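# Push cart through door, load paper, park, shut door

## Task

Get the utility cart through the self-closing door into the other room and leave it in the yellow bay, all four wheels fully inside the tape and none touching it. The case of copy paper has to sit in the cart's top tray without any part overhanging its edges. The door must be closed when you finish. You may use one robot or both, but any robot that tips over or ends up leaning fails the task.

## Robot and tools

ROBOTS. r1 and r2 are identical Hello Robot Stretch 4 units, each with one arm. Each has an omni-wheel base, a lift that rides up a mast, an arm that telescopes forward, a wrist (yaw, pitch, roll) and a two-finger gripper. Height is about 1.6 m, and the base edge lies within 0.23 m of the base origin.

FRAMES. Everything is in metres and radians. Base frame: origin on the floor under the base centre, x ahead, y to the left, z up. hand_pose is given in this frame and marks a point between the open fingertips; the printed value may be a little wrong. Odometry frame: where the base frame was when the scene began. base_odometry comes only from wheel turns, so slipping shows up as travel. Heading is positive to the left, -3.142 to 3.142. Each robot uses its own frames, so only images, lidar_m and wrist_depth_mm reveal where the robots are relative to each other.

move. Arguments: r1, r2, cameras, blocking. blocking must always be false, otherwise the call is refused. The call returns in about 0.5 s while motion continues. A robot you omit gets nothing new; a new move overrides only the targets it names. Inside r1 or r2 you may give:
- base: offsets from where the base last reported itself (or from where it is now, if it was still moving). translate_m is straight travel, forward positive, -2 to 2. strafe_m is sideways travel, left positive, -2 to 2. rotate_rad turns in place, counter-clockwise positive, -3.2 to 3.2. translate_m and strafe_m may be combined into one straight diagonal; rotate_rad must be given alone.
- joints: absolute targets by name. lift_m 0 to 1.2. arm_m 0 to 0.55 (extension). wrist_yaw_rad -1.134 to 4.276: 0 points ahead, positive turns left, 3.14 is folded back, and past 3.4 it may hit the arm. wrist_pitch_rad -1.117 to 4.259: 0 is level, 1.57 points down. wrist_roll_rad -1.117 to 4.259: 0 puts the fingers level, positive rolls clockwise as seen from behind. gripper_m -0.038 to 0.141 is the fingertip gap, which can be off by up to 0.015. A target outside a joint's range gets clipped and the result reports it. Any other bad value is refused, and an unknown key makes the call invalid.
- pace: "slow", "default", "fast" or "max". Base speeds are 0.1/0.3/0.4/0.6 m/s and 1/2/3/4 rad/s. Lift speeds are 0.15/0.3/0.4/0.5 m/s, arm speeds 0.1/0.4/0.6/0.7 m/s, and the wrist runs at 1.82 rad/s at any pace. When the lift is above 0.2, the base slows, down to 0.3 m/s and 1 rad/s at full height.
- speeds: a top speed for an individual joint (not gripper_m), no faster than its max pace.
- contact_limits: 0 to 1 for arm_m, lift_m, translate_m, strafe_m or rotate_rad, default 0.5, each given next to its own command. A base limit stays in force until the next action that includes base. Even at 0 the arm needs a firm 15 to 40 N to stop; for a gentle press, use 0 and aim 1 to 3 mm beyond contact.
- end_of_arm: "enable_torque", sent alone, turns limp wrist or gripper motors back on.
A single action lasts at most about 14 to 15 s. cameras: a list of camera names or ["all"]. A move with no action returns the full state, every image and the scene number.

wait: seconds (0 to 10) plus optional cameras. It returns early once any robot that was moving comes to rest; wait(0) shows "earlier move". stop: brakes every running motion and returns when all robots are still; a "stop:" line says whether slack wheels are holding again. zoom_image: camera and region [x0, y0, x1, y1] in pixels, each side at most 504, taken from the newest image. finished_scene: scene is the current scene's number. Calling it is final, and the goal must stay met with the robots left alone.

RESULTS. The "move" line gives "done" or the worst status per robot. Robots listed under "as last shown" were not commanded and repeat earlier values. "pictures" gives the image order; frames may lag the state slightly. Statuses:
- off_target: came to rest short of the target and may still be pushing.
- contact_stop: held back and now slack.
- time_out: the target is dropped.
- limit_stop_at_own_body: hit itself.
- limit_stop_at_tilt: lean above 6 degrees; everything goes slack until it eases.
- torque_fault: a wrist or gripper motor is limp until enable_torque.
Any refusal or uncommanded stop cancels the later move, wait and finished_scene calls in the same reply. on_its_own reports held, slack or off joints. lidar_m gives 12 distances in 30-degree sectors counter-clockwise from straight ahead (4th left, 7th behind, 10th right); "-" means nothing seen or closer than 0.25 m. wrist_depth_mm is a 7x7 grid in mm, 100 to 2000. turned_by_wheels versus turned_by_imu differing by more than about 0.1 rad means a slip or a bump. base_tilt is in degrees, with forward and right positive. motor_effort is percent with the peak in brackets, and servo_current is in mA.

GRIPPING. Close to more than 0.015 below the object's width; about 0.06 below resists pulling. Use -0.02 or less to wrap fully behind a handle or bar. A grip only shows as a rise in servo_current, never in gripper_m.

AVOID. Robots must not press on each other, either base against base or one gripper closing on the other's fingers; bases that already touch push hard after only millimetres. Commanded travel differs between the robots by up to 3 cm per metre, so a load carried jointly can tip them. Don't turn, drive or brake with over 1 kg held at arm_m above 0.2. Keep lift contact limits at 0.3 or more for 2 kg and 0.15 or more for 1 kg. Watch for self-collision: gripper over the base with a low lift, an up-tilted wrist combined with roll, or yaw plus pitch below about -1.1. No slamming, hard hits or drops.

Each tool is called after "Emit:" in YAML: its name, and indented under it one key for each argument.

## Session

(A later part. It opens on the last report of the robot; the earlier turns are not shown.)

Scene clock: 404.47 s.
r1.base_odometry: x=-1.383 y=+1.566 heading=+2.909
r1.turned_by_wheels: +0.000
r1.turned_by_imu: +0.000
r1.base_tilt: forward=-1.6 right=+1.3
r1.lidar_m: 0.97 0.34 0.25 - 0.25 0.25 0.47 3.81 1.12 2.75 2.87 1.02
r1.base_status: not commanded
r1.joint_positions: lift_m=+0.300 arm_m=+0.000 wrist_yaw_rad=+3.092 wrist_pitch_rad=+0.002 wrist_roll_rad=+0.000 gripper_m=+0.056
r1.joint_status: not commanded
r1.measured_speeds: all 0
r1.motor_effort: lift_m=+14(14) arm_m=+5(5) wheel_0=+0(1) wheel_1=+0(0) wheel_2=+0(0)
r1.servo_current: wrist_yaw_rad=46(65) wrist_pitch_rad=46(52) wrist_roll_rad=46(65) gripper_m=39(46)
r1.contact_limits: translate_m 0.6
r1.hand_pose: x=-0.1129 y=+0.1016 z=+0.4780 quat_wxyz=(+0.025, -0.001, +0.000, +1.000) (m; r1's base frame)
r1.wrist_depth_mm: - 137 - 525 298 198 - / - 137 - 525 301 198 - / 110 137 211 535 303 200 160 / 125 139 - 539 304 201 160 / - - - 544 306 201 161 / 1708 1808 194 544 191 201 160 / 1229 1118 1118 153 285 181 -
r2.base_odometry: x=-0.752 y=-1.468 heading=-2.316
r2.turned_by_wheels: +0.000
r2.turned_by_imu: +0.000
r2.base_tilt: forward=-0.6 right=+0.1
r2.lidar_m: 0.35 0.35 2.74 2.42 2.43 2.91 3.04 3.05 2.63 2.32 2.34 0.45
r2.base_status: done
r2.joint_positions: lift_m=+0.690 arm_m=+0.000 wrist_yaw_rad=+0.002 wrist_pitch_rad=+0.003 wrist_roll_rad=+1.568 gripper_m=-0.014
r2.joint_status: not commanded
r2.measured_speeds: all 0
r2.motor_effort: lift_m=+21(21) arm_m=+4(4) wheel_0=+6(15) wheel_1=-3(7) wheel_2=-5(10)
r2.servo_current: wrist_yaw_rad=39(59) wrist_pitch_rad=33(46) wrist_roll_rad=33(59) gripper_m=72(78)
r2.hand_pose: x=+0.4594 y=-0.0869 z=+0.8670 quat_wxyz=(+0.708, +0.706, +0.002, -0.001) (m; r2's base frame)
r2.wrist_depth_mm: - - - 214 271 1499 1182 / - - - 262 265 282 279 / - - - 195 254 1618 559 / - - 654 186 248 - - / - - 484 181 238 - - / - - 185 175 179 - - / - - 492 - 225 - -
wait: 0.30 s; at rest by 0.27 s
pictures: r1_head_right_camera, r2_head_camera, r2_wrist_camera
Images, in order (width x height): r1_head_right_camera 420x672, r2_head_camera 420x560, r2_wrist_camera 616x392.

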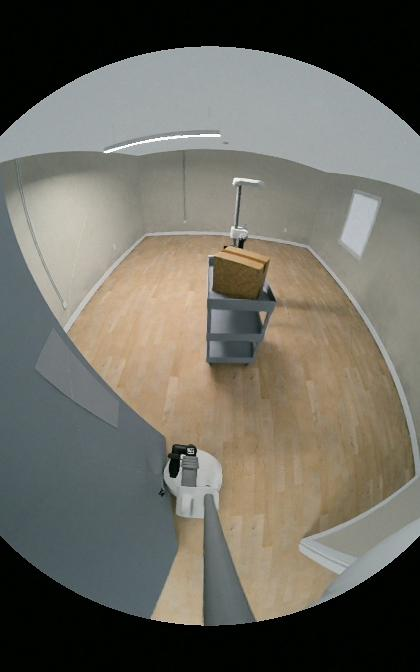

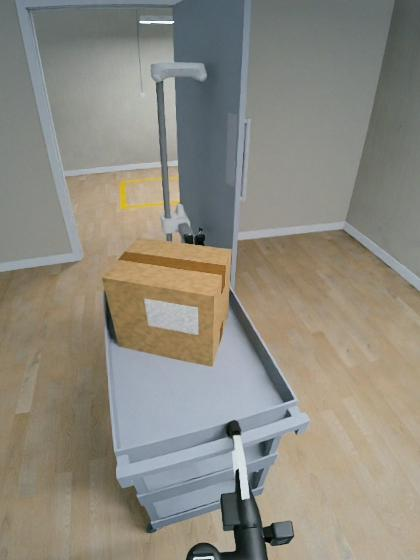

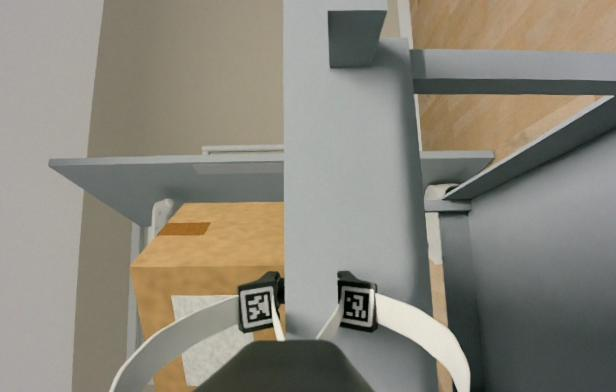

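Emit:
move:
  r2: {"base":{"rotate_rad":0.15},"pace":"slow"}
  blocking: false

Emit:
wait:
  seconds: 2

Emit:
move:
  r2: {"base":{"strafe_m":-0.07},"pace":"slow"}
  blocking: false

Emit:
wait:
  seconds: 2

Emit:
move:
  r2: {"base":{"rotate_rad":0.15},"pace":"slow"}
  blocking: false

Emit:
wait:
  seconds: 2

Emit:
move:
  r2: {"base":{"strafe_m":-0.07},"pace":"slow"}
  blocking: false

Emit:
wait:
  seconds: 2

Emit:
wait:
  seconds: 0.3
  cameras: ["r2_head_camera","r2_wrist_camera","r1_head_right_camera"]

Scene clock: 414.90 s.
move: r2 moving
r1: as last shown
r1.base_tilt: forward=-1.6 right=+1.2
r1.lidar_m: 0.96 0.36 0.25 - 0.25 0.25 0.50 3.80 1.13 2.75 2.84 1.00
r1.servo_current: wrist_yaw_rad=59(59) wrist_pitch_rad=39(46) wrist_roll_rad=52(65) gripper_m=46(46)
r1.contact_limits: translate_m 0.6
r1.wrist_depth_mm: - 137 - 525 298 198 - / - 137 - 530 301 198 - / 110 138 212 530 303 200 160 / 124 139 - 539 303 201 160 / - - - 544 307 200 160 / 1756 1808 194 544 191 201 160 / 1229 1118 1118 153 285 182 -
r2.base_odometry: x=-0.752 y=-1.467 heading=-2.205
r2.turned_by_wheels: +0.111
r2.turned_by_imu: +0.108
r2.base_tilt: forward=-0.7 right=+0.1
r2.lidar_m: 0.37 0.38 2.60 2.43 2.47 3.16 3.07 3.12 2.52 2.34 2.35 0.44
r2.base_status: rotate_rad moving
r2.joint_positions: lift_m=+0.690 arm_m=+0.000 wrist_yaw_rad=-0.010 wrist_pitch_rad=+0.003 wrist_roll_rad=+1.568 gripper_m=-0.014
r2.joint_status: not commanded
r2.measured_speeds: translate_m=+0.001 strafe_m=+0.001 rotate_rad=+0.294 lift_m=+0.000 arm_m=+0.000 wrist_yaw_rad=+0.000 wrist_pitch_rad=+0.000 wrist_roll_rad=+0.000
r2.motor_effort: lift_m=+21(21) arm_m=+3(4) wheel_0=-11(11) wheel_1=-6(8) wheel_2=-13(14)
r2.servo_current: wrist_yaw_rad=59(65) wrist_pitch_rad=33(46) wrist_roll_rad=52(52) gripper_m=72(72)
r2.hand_pose: x=+0.4584 y=-0.0902 z=+0.8670 quat_wxyz=(+0.708, +0.706, -0.002, -0.005) (m; r2's base frame)
r2.wrist_depth_mm: - - - 208 254 263 1060 / - - - 247 250 1464 1118 / - - 1661 183 245 1464 - / - - 574 181 241 831 - / - - 462 178 236 - - / - - 186 175 179 - - / - - 525 - 229 - -
pictures: none

Scene clock: 415.47 s.
earlier move: r2 done
r1.base_odometry: x=-1.383 y=+1.566 heading=+2.909
r1.turned_by_wheels: +0.000
r1.turned_by_imu: +0.000
r1.base_tilt: forward=-1.6 right=+1.3
r1.lidar_m: 0.96 0.34 0.25 - 0.25 0.25 0.47 3.83 1.13 2.75 2.88 1.00
r1.base_status: not commanded
r1.joint_positions: lift_m=+0.300 arm_m=+0.000 wrist_yaw_rad=+3.092 wrist_pitch_rad=+0.002 wrist_roll_rad=+0.000 gripper_m=+0.056
r1.joint_status: not commanded
r1.measured_speeds: all 0
r1.motor_effort: lift_m=+14(14) arm_m=+5(5) wheel_0=-1(1) wheel_1=+0(0) wheel_2=+0(0)
r1.servo_current: wrist_yaw_rad=39(78) wrist_pitch_rad=46(46) wrist_roll_rad=59(65) gripper_m=39(46)
r1.contact_limits: translate_m 0.6
r1.hand_pose: x=-0.1129 y=+0.1016 z=+0.4780 quat_wxyz=(+0.025, -0.001, +0.000, +1.000) (m; r1's base frame)
r1.wrist_depth_mm: - 137 - 521 300 197 - / - 137 - 530 301 199 - / 110 138 210 535 303 200 160 / 124 139 - 544 304 200 160 / - - - 544 306 202 160 / 1756 1756 194 544 191 200 160 / 1229 1098 1098 153 285 182 -
r2.base_odometry: x=-0.752 y=-1.468 heading=-2.167
r2.turned_by_wheels: +0.038
r2.turned_by_imu: +0.037
r2.base_tilt: forward=-0.6 right=+0.0
r2.lidar_m: 0.39 0.40 2.57 2.40 2.48 3.21 3.08 3.11 2.49 2.32 2.39 0.42
r2.base_status: done
r2.joint_positions: lift_m=+0.690 arm_m=+0.000 wrist_yaw_rad=+0.000 wrist_pitch_rad=+0.003 wrist_roll_rad=+1.568 gripper_m=-0.014
r2.joint_status: not commanded
r2.measured_speeds: all 0
r2.motor_effort: lift_m=+21(21) arm_m=+4(4) wheel_0=-3(11) wheel_1=-4(8) wheel_2=-3(14)
r2.servo_current: wrist_yaw_rad=39(65) wrist_pitch_rad=39(46) wrist_roll_rad=52(59) gripper_m=72(78)
r2.hand_pose: x=+0.4593 y=-0.0873 z=+0.8670 quat_wxyz=(+0.708, +0.706, +0.001, -0.001) (m; r2's base frame)
r2.wrist_depth_mm: - - - 174 235 241 241 / - - - 174 235 1576 1182 / - - 627 174 233 820 - / - - 500 175 234 842 - / - - 477 175 235 842 - / - - 186 174 181 - - / - - - - 234 - -
wait: 0.57 of 2 s (r2 has come to rest)
pictures: none

Scene clock: 415.97 s.
move: r2 moving
r1: as last shown
r1.lidar_m: 0.97 0.36 0.25 - 0.25 0.25 0.48 3.81 1.14 2.78 2.89 1.00
r1.motor_effort: lift_m=+14(14) arm_m=+5(5) wheel_0=+0(0) wheel_1=+0(0) wheel_2=+0(0)
r1.servo_current: wrist_yaw_rad=52(59) wrist_pitch_rad=39(46) wrist_roll_rad=59(59) gripper_m=39(46)
r1.contact_limits: translate_m 0.6
r1.wrist_depth_mm: - 137 - 525 298 198 - / - 137 - 535 300 199 - / 110 138 211 530 303 200 160 / 124 139 - 539 304 200 160 / - - - 544 306 201 160 / 1756 1708 194 544 191 200 160 / 1255 1098 1098 153 285 181 -
r2.base_odometry: x=-0.764 y=-1.460 heading=-2.167
r2.turned_by_wheels: +0.000
r2.turned_by_imu: +0.000
r2.base_tilt: forward=-0.7 right=+0.0
r2.lidar_m: 0.38 0.41 2.59 2.42 2.51 3.23 3.06 3.11 2.45 2.30 2.37 0.44
r2.base_status: strafe_m moving
r2.joint_positions: lift_m=+0.690 arm_m=+0.000 wrist_yaw_rad=+0.002 wrist_pitch_rad=+0.003 wrist_roll_rad=+1.568 gripper_m=-0.014
r2.joint_status: not commanded
r2.measured_speeds: translate_m=+0.000 strafe_m=-0.057 rotate_rad=+0.000 lift_m=+0.000 arm_m=+0.000 wrist_yaw_rad=+0.002 wrist_pitch_rad=+0.000 wrist_roll_rad=+0.000
r2.motor_effort: lift_m=+21(21) arm_m=+4(4) wheel_0=+9(11) wheel_1=-8(10) wheel_2=-1(1)
r2.servo_current: wrist_yaw_rad=46(46) wrist_pitch_rad=46(46) wrist_roll_rad=39(65) gripper_m=72(78)
r2.hand_pose: x=+0.4594 y=-0.0869 z=+0.8670 quat_wxyz=(+0.708, +0.706, +0.002, -0.001) (m; r2's base frame)
r2.wrist_depth_mm: - - - 174 234 241 243 / - - - 174 235 1576 1118 / - - 621 174 236 820 - / - - 500 174 235 842 - / - - 477 175 236 842 - / - - 186 174 181 - - / - - - - 234 - -
pictures: none

Scene clock: 417.30 s.
earlier move: r2 done
r1.base_odometry: x=-1.383 y=+1.566 heading=+2.909
r1.turned_by_wheels: +0.000
r1.turned_by_imu: +0.000
r1.base_tilt: forward=-1.6 right=+1.3
r1.lidar_m: 0.95 0.34 0.25 - 0.25 0.25 0.50 3.82 1.13 2.75 2.87 1.03
r1.base_status: not commanded
r1.joint_positions: lift_m=+0.300 arm_m=+0.000 wrist_yaw_rad=+3.092 wrist_pitch_rad=+0.002 wrist_roll_rad=+0.000 gripper_m=+0.056
r1.joint_status: not commanded
r1.measured_speeds: all 0
r1.motor_effort: lift_m=+14(14) arm_m=+5(5) wheel_0=+0(1) wheel_1=+0(0) wheel_2=+0(0)
r1.servo_current: wrist_yaw_rad=59(72) wrist_pitch_rad=39(52) wrist_roll_rad=33(65) gripper_m=46(46)
r1.contact_limits: translate_m 0.6
r1.hand_pose: x=-0.1129 y=+0.1016 z=+0.4780 quat_wxyz=(+0.025, -0.001, +0.000, +1.000) (m; r1's base frame)
r1.wrist_depth_mm: - 137 - 521 298 198 - / - 137 - 535 303 198 - / 110 137 212 530 301 200 160 / 124 139 - 539 306 200 160 / - - - 539 304 202 160 / 1708 1756 194 549 191 200 160 / 1255 1098 1098 153 285 182 -
r2.base_odometry: x=-0.810 y=-1.428 heading=-2.167
r2.turned_by_wheels: +0.000
r2.turned_by_imu: +0.000
r2.base_tilt: forward=-0.7 right=+0.1
r2.lidar_m: 0.38 0.39 2.64 2.49 2.55 3.23 3.03 3.12 2.42 2.26 2.32 0.45
r2.base_status: done
r2.joint_positions: lift_m=+0.690 arm_m=+0.000 wrist_yaw_rad=+0.003 wrist_pitch_rad=+0.003 wrist_roll_rad=+1.568 gripper_m=-0.014
r2.joint_status: not commanded
r2.measured_speeds: all 0
r2.motor_effort: lift_m=+21(21) arm_m=+4(4) wheel_0=+5(13) wheel_1=-5(10) wheel_2=+0(1)
r2.servo_current: wrist_yaw_rad=46(59) wrist_pitch_rad=46(46) wrist_roll_rad=46(65) gripper_m=78(78)
r2.hand_pose: x=+0.4596 y=-0.0865 z=+0.8670 quat_wxyz=(+0.708, +0.706, +0.002, +0.000) (m; r2's base frame)
r2.wrist_depth_mm: - - - 188 249 255 1078 / - - - 185 247 1366 1118 / - - - 181 243 1366 - / - - 559 180 239 842 - / - - 469 178 236 - - / - - 186 175 180 - - / - - - - 230 - -
wait: 1.33 of 2 s (r2 has come to rest)
pictures: none

Scene clock: 417.80 s.
move: r2 moving
r1: as last shown
r1.lidar_m: 0.95 0.35 0.25 - 0.25 0.25 0.51 3.81 1.14 2.76 2.88 1.00
r1.motor_effort: lift_m=+14(14) arm_m=+5(5) wheel_0=+0(0) wheel_1=+0(0) wheel_2=+0(0)
r1.servo_current: wrist_yaw_rad=72(72) wrist_pitch_rad=46(46) wrist_roll_rad=46(59) gripper_m=39(46)
r1.contact_limits: translate_m 0.6
r1.wrist_depth_mm: - 137 - 521 298 196 - / - 137 - 530 301 198 - / 110 138 211 539 301 200 160 / 125 139 - 535 303 200 160 / - - - 544 304 201 160 / 1756 1708 193 544 191 200 160 / 1255 1138 1078 153 286 182 -
r2.base_odometry: x=-0.810 y=-1.428 heading=-2.056
r2.turned_by_wheels: +0.111
r2.turned_by_imu: +0.108
r2.base_tilt: forward=-0.7 right=+0.1
r2.lidar_m: 0.39 0.43 2.58 2.48 2.62 3.11 3.05 3.09 2.34 2.26 2.39 0.42
r2.base_status: rotate_rad moving
r2.joint_positions: lift_m=+0.690 arm_m=+0.000 wrist_yaw_rad=-0.008 wrist_pitch_rad=+0.003 wrist_roll_rad=+1.568 gripper_m=-0.014
r2.joint_status: not commanded
r2.measured_speeds: translate_m=+0.000 strafe_m=+0.000 rotate_rad=+0.294 lift_m=+0.000 arm_m=+0.000 wrist_yaw_rad=+0.000 wrist_pitch_rad=+0.000 wrist_roll_rad=+0.000
r2.motor_effort: lift_m=+21(21) arm_m=+3(4) wheel_0=-10(10) wheel_1=-5(8) wheel_2=-13(14)
r2.servo_current: wrist_yaw_rad=59(59) wrist_pitch_rad=46(46) wrist_roll_rad=59(59) gripper_m=78(78)
r2.hand_pose: x=+0.4586 y=-0.0897 z=+0.8670 quat_wxyz=(+0.708, +0.706, -0.002, -0.004) (m; r2's base frame)
r2.wrist_depth_mm: - - - 171 230 238 238 / - - - 172 232 1499 1118 / - - 627 172 233 778 - / - - 484 173 233 831 - / - - 480 174 235 842 - / - - 187 174 181 - - / - - 597 - 236 - -
pictures: none

Scene clock: 418.37 s.
earlier move: r2 done
r1.base_odometry: x=-1.383 y=+1.566 heading=+2.909
r1.turned_by_wheels: +0.000
r1.turned_by_imu: +0.000
r1.base_tilt: forward=-1.6 right=+1.3
r1.lidar_m: 0.94 0.32 0.25 - 0.25 0.25 0.51 3.79 1.13 2.77 2.86 0.96
r1.base_status: not commanded
r1.joint_positions: lift_m=+0.300 arm_m=+0.000 wrist_yaw_rad=+3.092 wrist_pitch_rad=+0.002 wrist_roll_rad=+0.000 gripper_m=+0.056
r1.joint_status: not commanded
r1.measured_speeds: all 0
r1.motor_effort: lift_m=+14(14) arm_m=+5(5) wheel_0=+0(1) wheel_1=+0(0) wheel_2=+0(0)
r1.servo_current: wrist_yaw_rad=52(72) wrist_pitch_rad=46(46) wrist_roll_rad=59(65) gripper_m=39(46)
r1.contact_limits: translate_m 0.6
r1.hand_pose: x=-0.1129 y=+0.1016 z=+0.4780 quat_wxyz=(+0.025, -0.001, +0.000, +1.000) (m; r1's base frame)
r1.wrist_depth_mm: - 137 - 521 296 198 - / - 137 - 530 301 199 - / 110 138 211 530 301 200 160 / 125 139 - 544 303 200 160 / - - - 544 303 201 160 / 1756 1708 194 549 191 200 160 / 1229 1078 1118 153 286 182 -
r2.base_odometry: x=-0.810 y=-1.428 heading=-2.018
r2.turned_by_wheels: +0.037
r2.turned_by_imu: +0.037
r2.base_tilt: forward=-0.7 right=+0.1
r2.lidar_m: 0.40 0.45 2.54 2.46 2.62 3.10 3.05 2.97 2.32 2.24 2.42 0.43
r2.base_status: done
r2.joint_positions: lift_m=+0.690 arm_m=+0.000 wrist_yaw_rad=-0.001 wrist_pitch_rad=+0.003 wrist_roll_rad=+1.568 gripper_m=-0.014
r2.joint_status: not commanded
r2.measured_speeds: all 0
r2.motor_effort: lift_m=+21(21) arm_m=+0(4) wheel_0=-5(10) wheel_1=-6(8) wheel_2=-4(14)
r2.servo_current: wrist_yaw_rad=39(65) wrist_pitch_rad=46(52) wrist_roll_rad=46(59) gripper_m=85(85)
r2.hand_pose: x=+0.4592 y=-0.0878 z=+0.8670 quat_wxyz=(+0.708, +0.706, +0.001, -0.002) (m; r2's base frame)
r2.wrist_depth_mm: - - - 159 216 224 246 / - - - 161 220 1464 - / - - 549 164 224 - - / - - 459 167 229 842 - / - - 508 171 234 842 - / - - 187 174 181 - - / - - - - 240 - -
wait: 0.57 of 2 s (r2 has come to rest)
pictures: none

Scene clock: 418.87 s.
move: r2 moving
r1: as last shown
r1.base_tilt: forward=-1.6 right=+1.2
r1.lidar_m: 0.93 0.34 0.25 - 0.25 0.25 0.50 3.84 1.14 2.76 2.86 1.01
r1.servo_current: wrist_yaw_rad=46(52) wrist_pitch_rad=52(52) wrist_roll_rad=46(59) gripper_m=39(46)
r1.contact_limits: translate_m 0.6
r1.wrist_depth_mm: - 137 - 530 297 197 - / - 137 - 530 300 200 - / 110 138 211 530 303 200 160 / 124 139 - 544 303 200 160 / - - - 544 306 201 160 / 1808 1708 194 549 191 201 160 / 1229 1118 1118 153 285 182 -
r2.base_odometry: x=-0.823 y=-1.422 heading=-2.018
r2.turned_by_wheels: +0.000
r2.turned_by_imu: +0.000
r2.base_tilt: forward=-0.7 right=+0.1
r2.lidar_m: 0.39 0.43 2.53 2.51 2.62 3.12 3.06 2.97 2.29 2.24 2.41 0.42
r2.base_status: strafe_m moving
r2.joint_positions: lift_m=+0.690 arm_m=+0.000 wrist_yaw_rad=+0.001 wrist_pitch_rad=+0.003 wrist_roll_rad=+1.568 gripper_m=-0.014
r2.joint_status: not commanded
r2.measured_speeds: translate_m=+0.000 strafe_m=-0.056 rotate_rad=-0.003 lift_m=+0.000 arm_m=+0.000 wrist_yaw_rad=+0.012 wrist_pitch_rad=+0.000 wrist_roll_rad=+0.000
r2.motor_effort: lift_m=+21(21) arm_m=-2(2) wheel_0=+7(11) wheel_1=-9(9) wheel_2=+0(2)
r2.servo_current: wrist_yaw_rad=46(46) wrist_pitch_rad=39(46) wrist_roll_rad=39(52) gripper_m=78(85)
r2.hand_pose: x=+0.4594 y=-0.0870 z=+0.8670 quat_wxyz=(+0.708, +0.706, +0.002, -0.001) (m; r2's base frame)
r2.wrist_depth_mm: - - - 158 215 221 243 / - 1921 - 160 219 1397 - / - - 544 164 224 - - / - 484 462 167 228 831 - / - - 508 171 232 854 - / - - 186 174 180 - - / - - - - 241 - -
pictures: none

Scene clock: 420.20 s.
earlier move: r2 done
r1.base_odometry: x=-1.383 y=+1.566 heading=+2.909
r1.turned_by_wheels: +0.000
r1.turned_by_imu: +0.000
r1.base_tilt: forward=-1.5 right=+1.3
r1.lidar_m: 0.93 0.35 0.25 - 0.25 0.25 0.50 3.82 1.14 2.75 2.85 0.99
r1.base_status: not commanded
r1.joint_positions: lift_m=+0.300 arm_m=+0.000 wrist_yaw_rad=+3.092 wrist_pitch_rad=+0.002 wrist_roll_rad=+0.000 gripper_m=+0.056
r1.joint_status: not commanded
r1.measured_speeds: all 0
r1.motor_effort: lift_m=+14(14) arm_m=+5(5) wheel_0=+0(1) wheel_1=+0(0) wheel_2=+0(0)
r1.servo_current: wrist_yaw_rad=59(72) wrist_pitch_rad=46(52) wrist_roll_rad=46(65) gripper_m=39(52)
r1.contact_limits: translate_m 0.6
r1.hand_pose: x=-0.1129 y=+0.1016 z=+0.4780 quat_wxyz=(+0.025, -0.001, +0.000, +1.000) (m; r1's base frame)
r1.wrist_depth_mm: - 137 - 525 298 197 - / - 137 - 530 301 198 - / 110 137 211 530 304 200 159 / 125 139 - 535 303 200 160 / - - - 544 306 201 160 / 1756 1756 193 544 191 200 160 / 1255 1098 1098 153 285 182 -
r2.base_odometry: x=-0.873 y=-1.398 heading=-2.018
r2.turned_by_wheels: +0.000
r2.turned_by_imu: +0.000
r2.base_tilt: forward=-0.6 right=+0.1
r2.lidar_m: 0.40 0.42 2.60 2.55 2.74 3.11 3.07 2.90 2.24 2.17 2.33 0.44
r2.base_status: done
r2.joint_positions: lift_m=+0.690 arm_m=+0.000 wrist_yaw_rad=+0.003 wrist_pitch_rad=+0.003 wrist_roll_rad=+1.568 gripper_m=-0.014
r2.joint_status: not commanded
r2.measured_speeds: all 0
r2.motor_effort: lift_m=+21(21) arm_m=-4(4) wheel_0=+6(12) wheel_1=-4(9) wheel_2=+0(2)
r2.servo_current: wrist_yaw_rad=39(59) wrist_pitch_rad=46(46) wrist_roll_rad=46(59) gripper_m=72(85)
r2.hand_pose: x=+0.4596 y=-0.0865 z=+0.8670 quat_wxyz=(+0.708, +0.706, +0.002, +0.000) (m; r2's base frame)
r2.wrist_depth_mm: - - - 169 229 236 236 / - - - 171 230 1499 1098 / - - 621 172 232 831 - / - - 480 172 233 831 - / - - 480 174 235 831 - / - - 186 175 181 - - / - - 591 - 236 - -
wait: 1.33 of 2 s (r2 has come to rest)
pictures: none

Scene clock: 420.50 s.
r1.base_odometry: x=-1.383 y=+1.566 heading=+2.909
r1.turned_by_wheels: +0.000
r1.turned_by_imu: +0.000
r1.base_tilt: forward=-1.6 right=+1.3
r1.lidar_m: 0.93 0.35 0.25 - 0.25 0.25 0.50 3.80 1.14 2.75 2.86 1.00
r1.base_status: not commanded
r1.joint_positions: lift_m=+0.300 arm_m=+0.000 wrist_yaw_rad=+3.092 wrist_pitch_rad=+0.002 wrist_roll_rad=+0.000 gripper_m=+0.056
r1.joint_status: not commanded
r1.measured_speeds: all 0
r1.motor_effort: lift_m=+14(14) arm_m=+5(5) wheel_0=+0(1) wheel_1=+0(0) wheel_2=+0(0)
r1.servo_current: wrist_yaw_rad=52(72) wrist_pitch_rad=46(52) wrist_roll_rad=52(65) gripper_m=33(52)
r1.contact_limits: translate_m 0.6
r1.hand_pose: x=-0.1129 y=+0.1016 z=+0.4780 quat_wxyz=(+0.025, -0.001, +0.000, +1.000) (m; r1's base frame)
r1.wrist_depth_mm: - 137 - 521 298 197 - / - 137 - 530 301 199 - / 110 137 210 530 301 200 160 / 125 139 - 544 304 200 160 / - - - 539 304 201 160 / 1756 1756 193 549 191 201 160 / 1229 1098 1118 153 286 182 -
r2.base_odometry: x=-0.873 y=-1.398 heading=-2.018
r2.turned_by_wheels: +0.000
r2.turned_by_imu: +0.000
r2.base_tilt: forward=-0.7 right=+0.0
r2.lidar_m: 0.39 0.44 2.60 2.56 2.73 3.13 3.07 2.87 2.24 2.18 2.36 0.42
r2.base_status: done
r2.joint_positions: lift_m=+0.690 arm_m=+0.000 wrist_yaw_rad=+0.003 wrist_pitch_rad=+0.003 wrist_roll_rad=+1.568 gripper_m=-0.014
r2.joint_status: not commanded
r2.measured_speeds: all 0
r2.motor_effort: lift_m=+21(21) arm_m=-3(4) wheel_0=+7(12) wheel_1=-4(9) wheel_2=+0(2)
r2.servo_current: wrist_yaw_rad=52(59) wrist_pitch_rad=39(46) wrist_roll_rad=46(59) gripper_m=72(85)
r2.hand_pose: x=+0.4596 y=-0.0865 z=+0.8670 quat_wxyz=(+0.708, +0.706, +0.002, +0.000) (m; r2's base frame)
r2.wrist_depth_mm: - - - 169 229 235 236 / - - - 171 230 1464 1118 / - - 621 172 231 820 - / - - 480 173 233 842 - / - - 480 174 234 842 - / - - 186 175 181 - - / - - 585 - 236 - -
wait: 0.30 s; at rest by 0.27 s
pictures: r1_head_right_camera, r2_head_camera, r2_wrist_camera
Images, in order (width x height): r1_head_right_camera 420x672, r2_head_camera 420x560, r2_wrist_camera 616x392.

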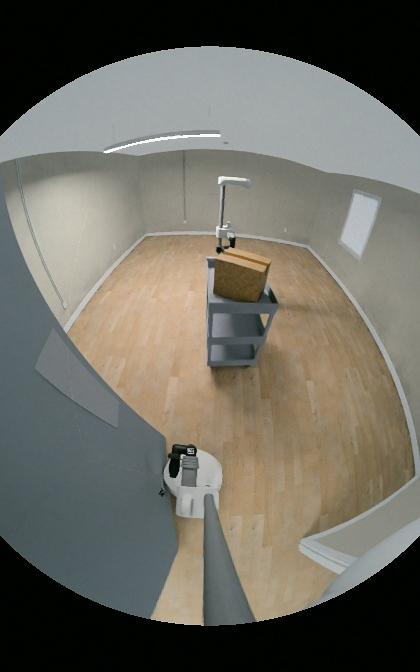

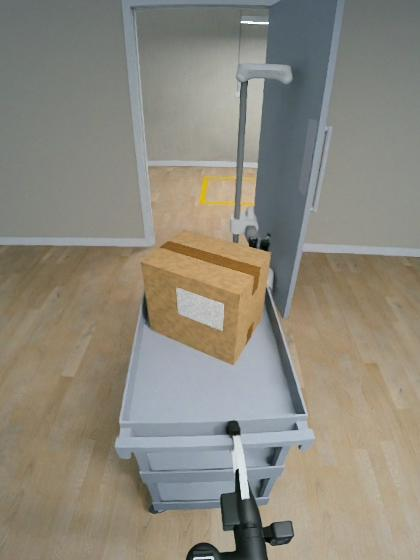

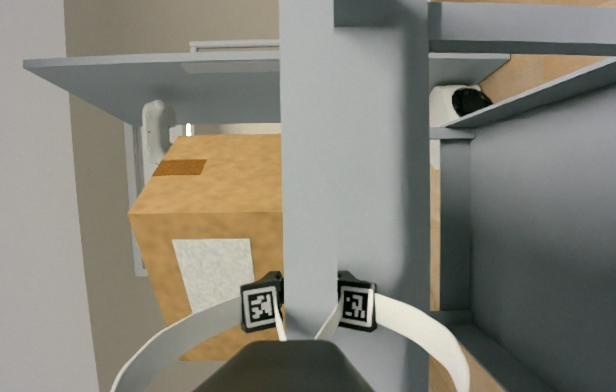

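Emit:
move:
  r2: {"base":{"strafe_m":-0.16},"pace":"slow"}
  blocking: false

Emit:
wait:
  seconds: 3

Emit:
wait:
  seconds: 0.3
  cameras: ["r2_head_camera","r2_wrist_camera","r1_head_right_camera"]

Scene clock: 436.10 s.
move: r2 moving
r1: as last shown
r1.lidar_m: 0.94 0.38 0.25 - 0.25 0.25 0.51 3.81 1.13 2.77 2.89 1.00
r1.motor_effort: lift_m=+14(14) arm_m=+5(5) wheel_0=+0(0) wheel_1=+0(0) wheel_2=+0(0)
r1.servo_current: wrist_yaw_rad=52(59) wrist_pitch_rad=39(52) wrist_roll_rad=52(72) gripper_m=46(46)
r1.contact_limits: translate_m 0.6
r1.wrist_depth_mm: - 137 - 525 298 198 - / - 137 - 530 300 198 - / 110 137 211 530 301 200 160 / 125 139 - 539 304 200 160 / - - - 539 304 200 160 / 1756 1808 194 549 191 202 160 / 1255 1118 1118 154 285 182 -
r2.base_odometry: x=-0.886 y=-1.392 heading=-2.018
r2.turned_by_wheels: +0.000
r2.turned_by_imu: +0.001
r2.base_tilt: forward=-0.7 right=+0.1
r2.lidar_m: 0.39 0.40 2.63 2.54 2.73 3.13 3.07 2.86 2.22 2.15 2.33 0.43
r2.base_status: strafe_m moving
r2.joint_positions: lift_m=+0.690 arm_m=+0.000 wrist_yaw_rad=+0.004 wrist_pitch_rad=+0.003 wrist_roll_rad=+1.568 gripper_m=-0.014
r2.joint_status: not commanded
r2.measured_speeds: translate_m=+0.000 strafe_m=-0.056 rotate_rad=+0.001 lift_m=+0.000 arm_m=+0.000 wrist_yaw_rad=+0.000 wrist_pitch_rad=+0.000 wrist_roll_rad=+0.000
r2.motor_effort: lift_m=+21(21) arm_m=-3(4) wheel_0=+13(13) wheel_1=-7(9) wheel_2=+1(1)
r2.servo_current: wrist_yaw_rad=46(59) wrist_pitch_rad=39(46) wrist_roll_rad=59(59) gripper_m=78(78)
r2.hand_pose: x=+0.4596 y=-0.0864 z=+0.8670 quat_wxyz=(+0.708, +0.706, +0.002, +0.000) (m; r2's base frame)
r2.wrist_depth_mm: - - - 172 232 238 238 / - - - 172 232 1576 1138 / - - 640 173 233 768 - / - - 492 173 234 831 - / - - 480 174 235 842 - / - - 187 175 181 - - / - - 585 - 236 - -
pictures: none

Scene clock: 438.33 s.
earlier move: r2 done
r1.base_odometry: x=-1.383 y=+1.566 heading=+2.909
r1.turned_by_wheels: +0.000
r1.turned_by_imu: +0.000
r1.base_tilt: forward=-1.6 right=+1.3
r1.lidar_m: 0.92 0.35 0.25 - 0.25 0.25 0.50 3.82 1.14 2.76 2.86 1.05
r1.base_status: not commanded
r1.joint_positions: lift_m=+0.300 arm_m=+0.000 wrist_yaw_rad=+3.092 wrist_pitch_rad=+0.002 wrist_roll_rad=+0.000 gripper_m=+0.056
r1.joint_status: not commanded
r1.measured_speeds: all 0
r1.motor_effort: lift_m=+14(14) arm_m=+5(5) wheel_0=+1(1) wheel_1=+0(0) wheel_2=+0(0)
r1.servo_current: wrist_yaw_rad=39(72) wrist_pitch_rad=39(52) wrist_roll_rad=46(72) gripper_m=39(46)
r1.contact_limits: translate_m 0.6
r1.hand_pose: x=-0.1129 y=+0.1016 z=+0.4780 quat_wxyz=(+0.025, -0.001, +0.000, +1.000) (m; r1's base frame)
r1.wrist_depth_mm: - 137 - 525 298 197 - / - 137 - 530 300 200 - / 110 137 211 539 303 200 160 / 125 139 - 539 303 200 160 / - - - 544 304 201 160 / 1756 1756 194 549 190 201 160 / 1255 1118 1098 153 285 182 -
r2.base_odometry: x=-1.017 y=-1.329 heading=-2.018
r2.turned_by_wheels: +0.000
r2.turned_by_imu: +0.000
r2.base_tilt: forward=-0.7 right=+0.1
r2.lidar_m: 0.33 0.34 2.77 2.71 2.90 3.14 3.06 2.67 2.10 2.03 2.18 0.46
r2.base_status: done
r2.joint_positions: lift_m=+0.690 arm_m=+0.000 wrist_yaw_rad=+0.004 wrist_pitch_rad=+0.003 wrist_roll_rad=+1.568 gripper_m=-0.014
r2.joint_status: not commanded
r2.measured_speeds: all 0
r2.motor_effort: lift_m=+21(21) arm_m=-3(4) wheel_0=+4(14) wheel_1=-4(9) wheel_2=+0(2)
r2.servo_current: wrist_yaw_rad=39(59) wrist_pitch_rad=33(52) wrist_roll_rad=33(59) gripper_m=65(78)
r2.hand_pose: x=+0.4596 y=-0.0864 z=+0.8670 quat_wxyz=(+0.708, +0.706, +0.002, +0.000) (m; r2's base frame)
r2.wrist_depth_mm: - - - 214 273 1661 1160 / - - - 204 267 281 281 / - - - 196 257 1576 1118 / - - - 189 249 831 - / - - 488 182 238 - - / - - 186 175 181 - - / - - 488 - 225 - -
wait: 2.23 of 3 s (r2 has come to rest)
pictures: none

Scene clock: 438.63 s.
r1.base_odometry: x=-1.383 y=+1.566 heading=+2.909
r1.turned_by_wheels: +0.000
r1.turned_by_imu: +0.000
r1.base_tilt: forward=-1.6 right=+1.3
r1.lidar_m: 0.90 0.34 0.25 - 0.25 0.25 0.50 3.80 1.13 2.73 2.86 1.05
r1.base_status: not commanded
r1.joint_positions: lift_m=+0.300 arm_m=+0.000 wrist_yaw_rad=+3.092 wrist_pitch_rad=+0.002 wrist_roll_rad=+0.000 gripper_m=+0.056
r1.joint_status: not commanded
r1.measured_speeds: all 0
r1.motor_effort: lift_m=+14(14) arm_m=+5(5) wheel_0=+0(1) wheel_1=+0(0) wheel_2=+0(0)
r1.servo_current: wrist_yaw_rad=65(72) wrist_pitch_rad=52(52) wrist_roll_rad=46(72) gripper_m=39(46)
r1.contact_limits: translate_m 0.6
r1.hand_pose: x=-0.1129 y=+0.1016 z=+0.4780 quat_wxyz=(+0.025, -0.001, +0.000, +1.000) (m; r1's base frame)
r1.wrist_depth_mm: - 137 - 525 297 197 - / - 137 - 530 303 198 - / 110 138 212 535 300 199 160 / 124 140 - 535 304 200 160 / - - - 544 306 202 160 / 1808 1708 194 549 191 201 160 / 1255 1118 1118 153 285 181 -
r2.base_odometry: x=-1.017 y=-1.329 heading=-2.018
r2.turned_by_wheels: +0.000
r2.turned_by_imu: +0.000
r2.base_tilt: forward=-0.6 right=+0.1
r2.lidar_m: 0.33 0.33 2.75 2.72 2.91 3.12 3.07 2.68 2.09 2.03 2.18 0.44
r2.base_status: done
r2.joint_positions: lift_m=+0.690 arm_m=+0.000 wrist_yaw_rad=+0.004 wrist_pitch_rad=+0.003 wrist_roll_rad=+1.568 gripper_m=-0.014
r2.joint_status: not commanded
r2.measured_speeds: all 0
r2.motor_effort: lift_m=+21(21) arm_m=-3(4) wheel_0=+4(14) wheel_1=-4(9) wheel_2=+0(2)
r2.servo_current: wrist_yaw_rad=46(59) wrist_pitch_rad=39(52) wrist_roll_rad=39(59) gripper_m=65(78)
r2.hand_pose: x=+0.4596 y=-0.0864 z=+0.8670 quat_wxyz=(+0.708, +0.706, +0.002, +0.000) (m; r2's base frame)
r2.wrist_depth_mm: - - - 215 273 1661 1160 / - - - 203 268 278 279 / - - - 195 257 1618 1118 / - - - 189 248 831 - / - - 488 182 239 - - / - - 186 176 180 - - / - - 484 - 225 - -
wait: 0.30 s; at rest by 0.27 s
pictures: r1_head_right_camera, r2_head_camera, r2_wrist_camera
Images, in order (width x height): r1_head_right_camera 420x672, r2_head_camera 420x560, r2_wrist_camera 616x392.

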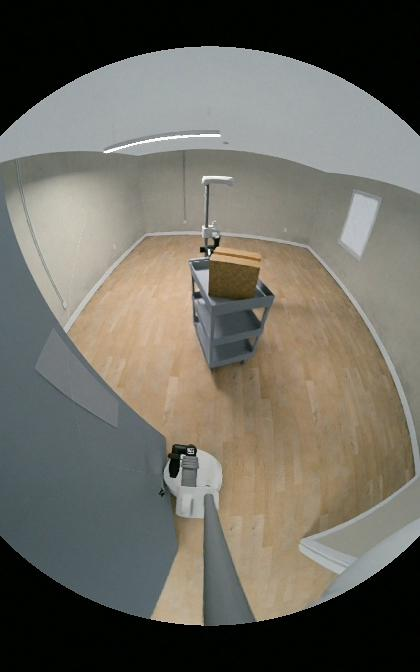

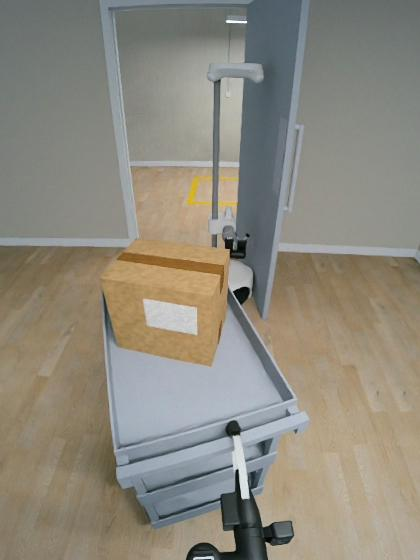

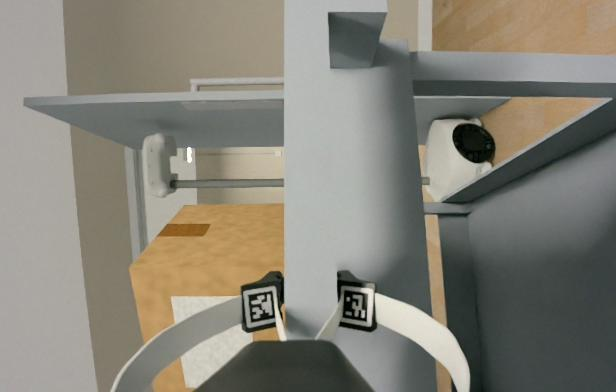

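Emit:
move:
  r2: {"base":{"translate_m":0.53,"strafe_m":0.18},"pace":"slow"}
  blocking: false

Emit:
wait:
  seconds: 7

Emit:
wait:
  seconds: 0.3
  cameras: ["r2_head_camera","r2_wrist_camera","r1_head_right_camera"]

Scene clock: 446.67 s.
move: r2 moving
r1: as last shown
r1.lidar_m: 0.91 0.34 0.25 - 0.25 0.25 0.48 3.83 1.14 2.76 2.87 1.03
r1.servo_current: wrist_yaw_rad=46(65) wrist_pitch_rad=46(46) wrist_roll_rad=46(65) gripper_m=39(46)
r1.contact_limits: translate_m 0.6
r1.wrist_depth_mm: - 137 - 521 297 198 - / - 137 - 525 301 199 - / 110 137 211 530 304 200 160 / 124 140 - 539 304 200 160 / - - - 539 306 201 160 / 1808 1708 194 549 191 201 160 / 1229 1078 1118 153 286 182 -
r2.base_odometry: x=-1.019 y=-1.342 heading=-2.018
r2.turned_by_wheels: +0.000
r2.turned_by_imu: +0.000
r2.base_tilt: forward=-0.7 right=+0.1
r2.lidar_m: 0.36 0.35 2.76 2.70 2.91 3.16 3.09 2.68 2.09 2.04 2.18 0.46
r2.base_status: translate_m moving; strafe_m moving
r2.joint_positions: lift_m=+0.690 arm_m=+0.000 wrist_yaw_rad=+0.000 wrist_pitch_rad=+0.003 wrist_roll_rad=+1.568 gripper_m=-0.014
r2.joint_status: not commanded
r2.measured_speeds: translate_m=+0.048 strafe_m=+0.015 rotate_rad=-0.002 lift_m=+0.000 arm_m=+0.000 wrist_yaw_rad=-0.032 wrist_pitch_rad=+0.000 wrist_roll_rad=+0.000
r2.motor_effort: lift_m=+21(21) arm_m=-3(4) wheel_0=+3(8) wheel_1=+8(8) wheel_2=-11(12)
r2.servo_current: wrist_yaw_rad=46(52) wrist_pitch_rad=39(46) wrist_roll_rad=39(59) gripper_m=72(78)
r2.hand_pose: x=+0.4593 y=-0.0875 z=+0.8670 quat_wxyz=(+0.708, +0.706, +0.001, -0.001) (m; r2's base frame)
r2.wrist_depth_mm: - - - 219 - 1708 1138 / - - - 208 273 285 289 / - - - 199 260 1618 1098 / - - - 190 250 1537 - / - - 512 183 240 - - / - - 186 175 181 - - / - - 480 - 224 - -
pictures: none

Scene clock: 453.00 s.
earlier move: r2 done
r1.base_odometry: x=-1.383 y=+1.566 heading=+2.909
r1.turned_by_wheels: +0.000
r1.turned_by_imu: +0.000
r1.base_tilt: forward=-1.6 right=+1.3
r1.lidar_m: 0.79 0.35 0.25 - 0.25 0.25 0.48 3.82 1.15 2.76 0.71 0.59
r1.base_status: not commanded
r1.joint_positions: lift_m=+0.300 arm_m=+0.000 wrist_yaw_rad=+3.092 wrist_pitch_rad=+0.002 wrist_roll_rad=+0.000 gripper_m=+0.056
r1.joint_status: not commanded
r1.measured_speeds: all 0
r1.motor_effort: lift_m=+14(14) arm_m=+5(5) wheel_0=+0(1) wheel_1=+0(0) wheel_2=+0(0)
r1.servo_current: wrist_yaw_rad=52(78) wrist_pitch_rad=39(52) wrist_roll_rad=46(65) gripper_m=39(52)
r1.contact_limits: translate_m 0.6
r1.hand_pose: x=-0.1129 y=+0.1016 z=+0.4780 quat_wxyz=(+0.025, -0.001, +0.000, +1.000) (m; r1's base frame)
r1.wrist_depth_mm: - 137 - 525 297 197 - / - 137 - 530 301 199 - / 110 138 211 539 300 200 160 / 125 139 - 539 304 200 160 / - - - 544 304 200 160 / 1808 1708 194 549 191 201 161 / 1255 1098 1118 153 286 181 -
r2.base_odometry: x=-1.084 y=-1.885 heading=-2.018
r2.turned_by_wheels: +0.000
r2.turned_by_imu: +0.000
r2.base_tilt: forward=-0.6 right=+0.1
r2.lidar_m: 0.30 0.30 2.53 2.49 2.66 3.63 3.61 2.98 2.31 2.26 2.43 0.47
r2.base_status: done
r2.joint_positions: lift_m=+0.690 arm_m=+0.000 wrist_yaw_rad=-0.005 wrist_pitch_rad=+0.003 wrist_roll_rad=+1.568 gripper_m=-0.014
r2.joint_status: not commanded
r2.measured_speeds: all 0
r2.motor_effort: lift_m=+21(21) arm_m=-4(4) wheel_0=+3(8) wheel_1=+4(9) wheel_2=-7(16)
r2.servo_current: wrist_yaw_rad=52(72) wrist_pitch_rad=39(52) wrist_roll_rad=46(59) gripper_m=72(85)
r2.hand_pose: x=+0.4589 y=-0.0888 z=+0.8670 quat_wxyz=(+0.708, +0.706, -0.001, -0.003) (m; r2's base frame)
r2.wrist_depth_mm: - - 1008 253 - - - / - - - 239 306 315 1060 / - - - 276 289 1205 1078 / - - - 259 264 1756 508 / - - - 188 245 741 - / - - 187 174 180 - - / - 445 442 - 218 - -
wait: 6.33 of 7 s (r2 has come to rest)
pictures: none

Scene clock: 453.30 s.
r1.base_odometry: x=-1.383 y=+1.566 heading=+2.909
r1.turned_by_wheels: +0.000
r1.turned_by_imu: +0.000
r1.base_tilt: forward=-1.5 right=+1.3
r1.lidar_m: 0.79 0.33 0.25 - 0.25 0.25 0.49 3.85 1.14 2.75 0.68 0.58
r1.base_status: not commanded
r1.joint_positions: lift_m=+0.300 arm_m=+0.000 wrist_yaw_rad=+3.092 wrist_pitch_rad=+0.002 wrist_roll_rad=+0.000 gripper_m=+0.056
r1.joint_status: not commanded
r1.measured_speeds: all 0
r1.motor_effort: lift_m=+14(14) arm_m=+5(5) wheel_0=+0(1) wheel_1=+0(0) wheel_2=+0(0)
r1.servo_current: wrist_yaw_rad=33(78) wrist_pitch_rad=46(52) wrist_roll_rad=46(65) gripper_m=39(52)
r1.contact_limits: translate_m 0.6
r1.hand_pose: x=-0.1129 y=+0.1016 z=+0.4780 quat_wxyz=(+0.025, -0.001, +0.000, +1.000) (m; r1's base frame)
r1.wrist_depth_mm: - 137 - 530 298 198 - / - 137 - 530 300 199 - / 110 138 212 539 303 200 160 / 124 139 - 539 304 201 160 / - - - 544 306 201 160 / 1756 1708 194 544 191 202 160 / 1255 1098 1118 153 286 182 -
r2.base_odometry: x=-1.084 y=-1.885 heading=-2.018
r2.turned_by_wheels: +0.000
r2.turned_by_imu: +0.000
r2.base_tilt: forward=-0.7 right=+0.1
r2.lidar_m: 0.30 0.31 2.52 2.49 2.67 3.66 3.62 2.99 2.30 2.25 2.42 0.47
r2.base_status: done
r2.joint_positions: lift_m=+0.690 arm_m=+0.000 wrist_yaw_rad=-0.005 wrist_pitch_rad=+0.003 wrist_roll_rad=+1.568 gripper_m=-0.014
r2.joint_status: not commanded
r2.measured_speeds: all 0
r2.motor_effort: lift_m=+21(21) arm_m=-3(4) wheel_0=+3(8) wheel_1=+4(9) wheel_2=-7(16)
r2.servo_current: wrist_yaw_rad=46(72) wrist_pitch_rad=46(52) wrist_roll_rad=59(59) gripper_m=72(85)
r2.hand_pose: x=+0.4589 y=-0.0888 z=+0.8670 quat_wxyz=(+0.708, +0.706, -0.001, -0.003) (m; r2's base frame)
r2.wrist_depth_mm: - - 1008 253 - - - / - - - 238 306 314 1078 / - - - 276 287 1182 1098 / - - - 259 263 1708 521 / - - - 188 245 750 - / - - 187 173 180 - - / - 445 442 - 217 - -
wait: 0.30 s; at rest by 0.27 s
pictures: r1_head_right_camera, r2_head_camera, r2_wrist_camera
Images, in order (width x height): r1_head_right_camera 420x672, r2_head_camera 420x560, r2_wrist_camera 616x392.

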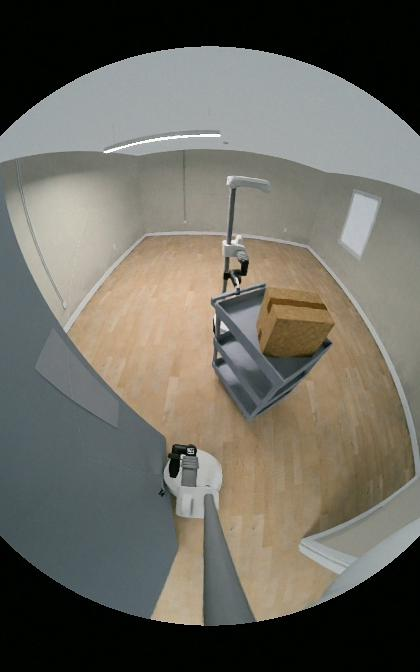

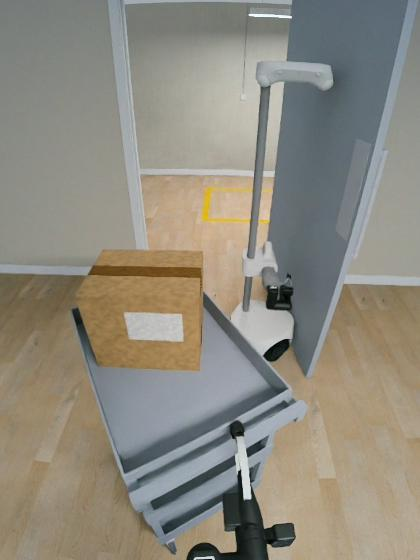

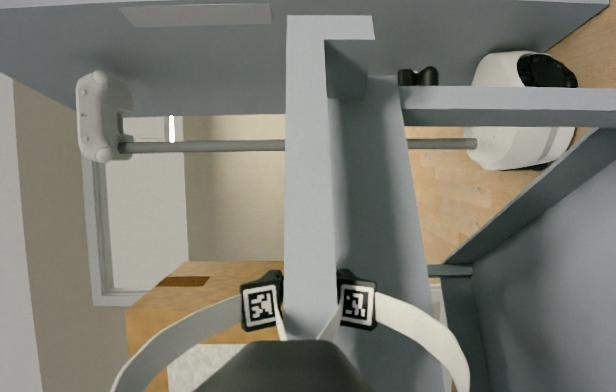

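Emit:
move:
  r2: {"base":{"strafe_m":0.2},"pace":"slow"}
  blocking: false

Emit:
wait:
  seconds: 4

Emit:
wait:
  seconds: 0.3
  cameras: ["r2_head_camera","r2_head_left_camera","r1_head_right_camera"]

Scene clock: 458.90 s.
move: r2 moving
r1: as last shown
r1.base_tilt: forward=-1.6 right=+1.2
r1.lidar_m: 0.81 0.34 0.25 - 0.25 0.25 0.51 3.81 1.14 2.77 0.70 0.58
r1.motor_effort: lift_m=+14(14) arm_m=+5(5) wheel_0=+0(0) wheel_1=+0(0) wheel_2=+0(0)
r1.servo_current: wrist_yaw_rad=72(72) wrist_pitch_rad=46(46) wrist_roll_rad=59(72) gripper_m=46(46)
r1.contact_limits: translate_m 0.6
r1.wrist_depth_mm: - 137 - 530 298 198 - / - 137 - 530 300 199 - / 110 138 211 535 301 199 160 / 125 139 - 539 304 200 160 / - - - 544 306 200 161 / 1808 1756 194 544 190 202 160 / 1255 1118 1118 153 286 182 -
r2.base_odometry: x=-1.071 y=-1.891 heading=-2.018
r2.turned_by_wheels: +0.000
r2.turned_by_imu: +0.000
r2.base_tilt: forward=-0.6 right=+0.1
r2.lidar_m: 0.31 0.30 2.53 2.47 2.66 3.61 3.60 2.97 2.33 2.27 2.46 0.47
r2.base_status: strafe_m moving
r2.joint_positions: lift_m=+0.690 arm_m=+0.000 wrist_yaw_rad=-0.005 wrist_pitch_rad=+0.003 wrist_roll_rad=+1.568 gripper_m=-0.014
r2.joint_status: not commanded
r2.measured_speeds: translate_m=+0.000 strafe_m=+0.057 rotate_rad=+0.000 lift_m=+0.000 arm_m=+0.000 wrist_yaw_rad=+0.000 wrist_pitch_rad=+0.000 wrist_roll_rad=+0.000
r2.motor_effort: lift_m=+21(21) arm_m=-4(4) wheel_0=-10(14) wheel_1=+8(9) wheel_2=+0(6)
r2.servo_current: wrist_yaw_rad=52(65) wrist_pitch_rad=46(46) wrist_roll_rad=52(52) gripper_m=78(78)
r2.hand_pose: x=+0.4589 y=-0.0888 z=+0.8670 quat_wxyz=(+0.708, +0.706, -0.001, -0.003) (m; r2's base frame)
r2.wrist_depth_mm: - - 1025 251 - - - / - - - 238 307 317 1078 / - - - 273 287 1182 1078 / - - - 258 262 1708 508 / - - - 187 244 759 - / - - 186 173 180 - - / - 445 442 - 216 - -
pictures: none

Scene clock: 461.53 s.
earlier move: r2 done
r1.base_odometry: x=-1.383 y=+1.566 heading=+2.909
r1.turned_by_wheels: +0.000
r1.turned_by_imu: +0.000
r1.base_tilt: forward=-1.6 right=+1.3
r1.lidar_m: 1.04 0.36 0.25 - 0.25 0.25 0.50 3.83 1.14 2.77 0.60 0.60
r1.base_status: not commanded
r1.joint_positions: lift_m=+0.300 arm_m=+0.000 wrist_yaw_rad=+3.092 wrist_pitch_rad=+0.002 wrist_roll_rad=+0.000 gripper_m=+0.056
r1.joint_status: not commanded
r1.measured_speeds: all 0
r1.motor_effort: lift_m=+14(14) arm_m=+5(5) wheel_0=+0(1) wheel_1=+0(0) wheel_2=+0(0)
r1.servo_current: wrist_yaw_rad=33(72) wrist_pitch_rad=46(52) wrist_roll_rad=39(72) gripper_m=46(52)
r1.contact_limits: translate_m 0.6
r1.hand_pose: x=-0.1129 y=+0.1016 z=+0.4780 quat_wxyz=(+0.025, -0.001, +0.000, +1.000) (m; r1's base frame)
r1.wrist_depth_mm: - 137 - 521 297 197 - / - 137 - 525 301 199 - / 110 138 211 530 303 200 160 / 125 139 - 539 303 201 160 / - - - 539 304 201 161 / 1756 1708 193 549 191 201 160 / 1255 1098 1098 153 283 182 -
r2.base_odometry: x=-0.904 y=-1.971 heading=-2.019
r2.turned_by_wheels: +0.000
r2.turned_by_imu: +0.000
r2.base_tilt: forward=-0.7 right=+0.0
r2.lidar_m: 0.37 0.37 2.32 2.29 2.45 3.60 3.61 3.24 2.50 2.45 2.64 0.43
r2.base_status: done
r2.joint_positions: lift_m=+0.690 arm_m=+0.000 wrist_yaw_rad=-0.004 wrist_pitch_rad=+0.003 wrist_roll_rad=+1.568 gripper_m=-0.014
r2.joint_status: not commanded
r2.measured_speeds: all 0
r2.motor_effort: lift_m=+21(21) arm_m=-3(4) wheel_0=-6(15) wheel_1=+2(9) wheel_2=+0(6)
r2.servo_current: wrist_yaw_rad=46(65) wrist_pitch_rad=46(52) wrist_roll_rad=39(59) gripper_m=65(78)
r2.hand_pose: x=+0.4590 y=-0.0885 z=+0.8670 quat_wxyz=(+0.708, +0.706, +0.000, -0.002) (m; r2's base frame)
r2.wrist_depth_mm: - - - 203 266 276 1042 / - 1397 - 198 264 1182 296 / - - - 249 253 1708 535 / - - 640 186 245 831 - / - - 466 181 238 - - / - - 186 175 182 - - / - - 496 - 227 - -
wait: 2.63 of 4 s (r2 has come to rest)
pictures: none

Scene clock: 461.83 s.
r1.base_odometry: x=-1.383 y=+1.566 heading=+2.909
r1.turned_by_wheels: +0.000
r1.turned_by_imu: +0.000
r1.base_tilt: forward=-1.6 right=+1.3
r1.lidar_m: 1.03 0.35 0.25 - 0.25 0.25 0.48 3.83 1.14 2.75 0.61 0.59
r1.base_status: not commanded
r1.joint_positions: lift_m=+0.300 arm_m=+0.000 wrist_yaw_rad=+3.092 wrist_pitch_rad=+0.002 wrist_roll_rad=+0.000 gripper_m=+0.056
r1.joint_status: not commanded
r1.measured_speeds: all 0
r1.motor_effort: lift_m=+14(14) arm_m=+5(5) wheel_0=+0(1) wheel_1=+0(0) wheel_2=+0(0)
r1.servo_current: wrist_yaw_rad=33(72) wrist_pitch_rad=39(52) wrist_roll_rad=46(72) gripper_m=46(52)
r1.contact_limits: translate_m 0.6
r1.hand_pose: x=-0.1129 y=+0.1016 z=+0.4780 quat_wxyz=(+0.025, -0.001, +0.000, +1.000) (m; r1's base frame)
r1.wrist_depth_mm: - 136 - 525 298 197 - / - 137 - 530 300 199 - / 110 138 211 535 303 200 160 / 125 139 - 539 304 200 160 / - - - 544 304 201 160 / 1708 1756 194 549 191 200 160 / 1281 1118 1098 153 285 182 -
r2.base_odometry: x=-0.904 y=-1.971 heading=-2.019
r2.turned_by_wheels: +0.000
r2.turned_by_imu: +0.000
r2.base_tilt: forward=-0.6 right=+0.1
r2.lidar_m: 0.35 0.35 2.34 2.29 2.47 3.64 3.60 3.22 2.52 2.44 2.64 0.46
r2.base_status: done
r2.joint_positions: lift_m=+0.690 arm_m=+0.000 wrist_yaw_rad=-0.004 wrist_pitch_rad=+0.003 wrist_roll_rad=+1.568 gripper_m=-0.014
r2.joint_status: not commanded
r2.measured_speeds: all 0
r2.motor_effort: lift_m=+21(21) arm_m=-4(4) wheel_0=-6(15) wheel_1=+3(9) wheel_2=+0(6)
r2.servo_current: wrist_yaw_rad=52(65) wrist_pitch_rad=46(52) wrist_roll_rad=52(59) gripper_m=72(78)
r2.hand_pose: x=+0.4590 y=-0.0885 z=+0.8670 quat_wxyz=(+0.708, +0.706, +0.000, -0.002) (m; r2's base frame)
r2.wrist_depth_mm: - - - 203 267 277 1042 / - 1430 - 199 262 1160 297 / - - - 249 254 1661 535 / - - 640 186 245 820 - / - - 462 181 238 - - / - - 186 175 182 - - / - - 504 - 226 - -
wait: 0.30 s; at rest by 0.27 s
pictures: r1_head_right_camera, r2_head_camera, r2_head_left_camera
Images, in order (width x height): r1_head_right_camera 420x672, r2_head_camera 420x560, r2_head_left_camera 420x672.

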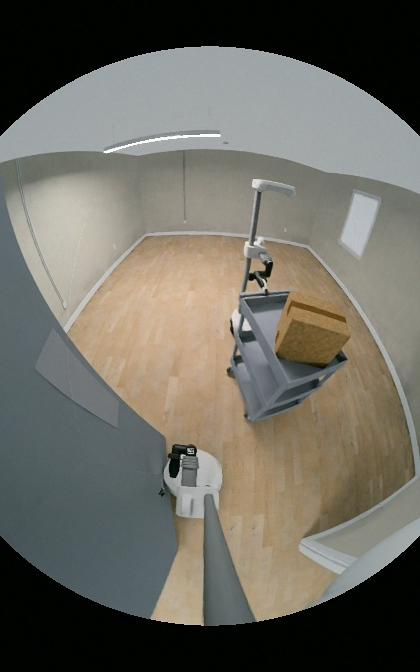

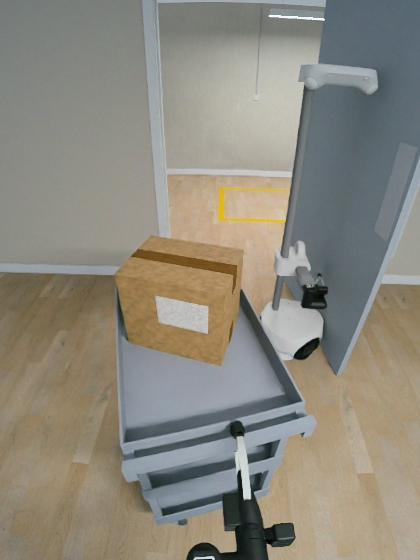

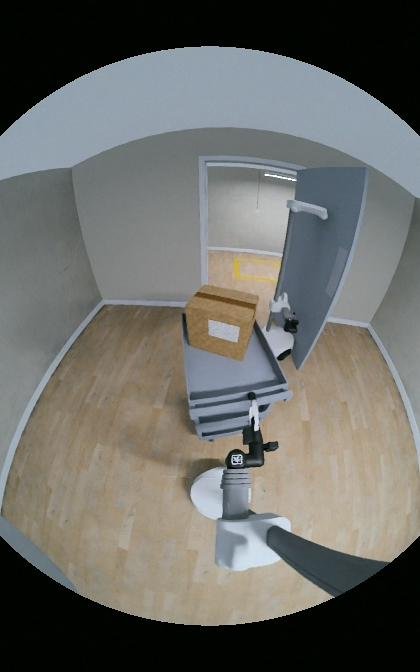

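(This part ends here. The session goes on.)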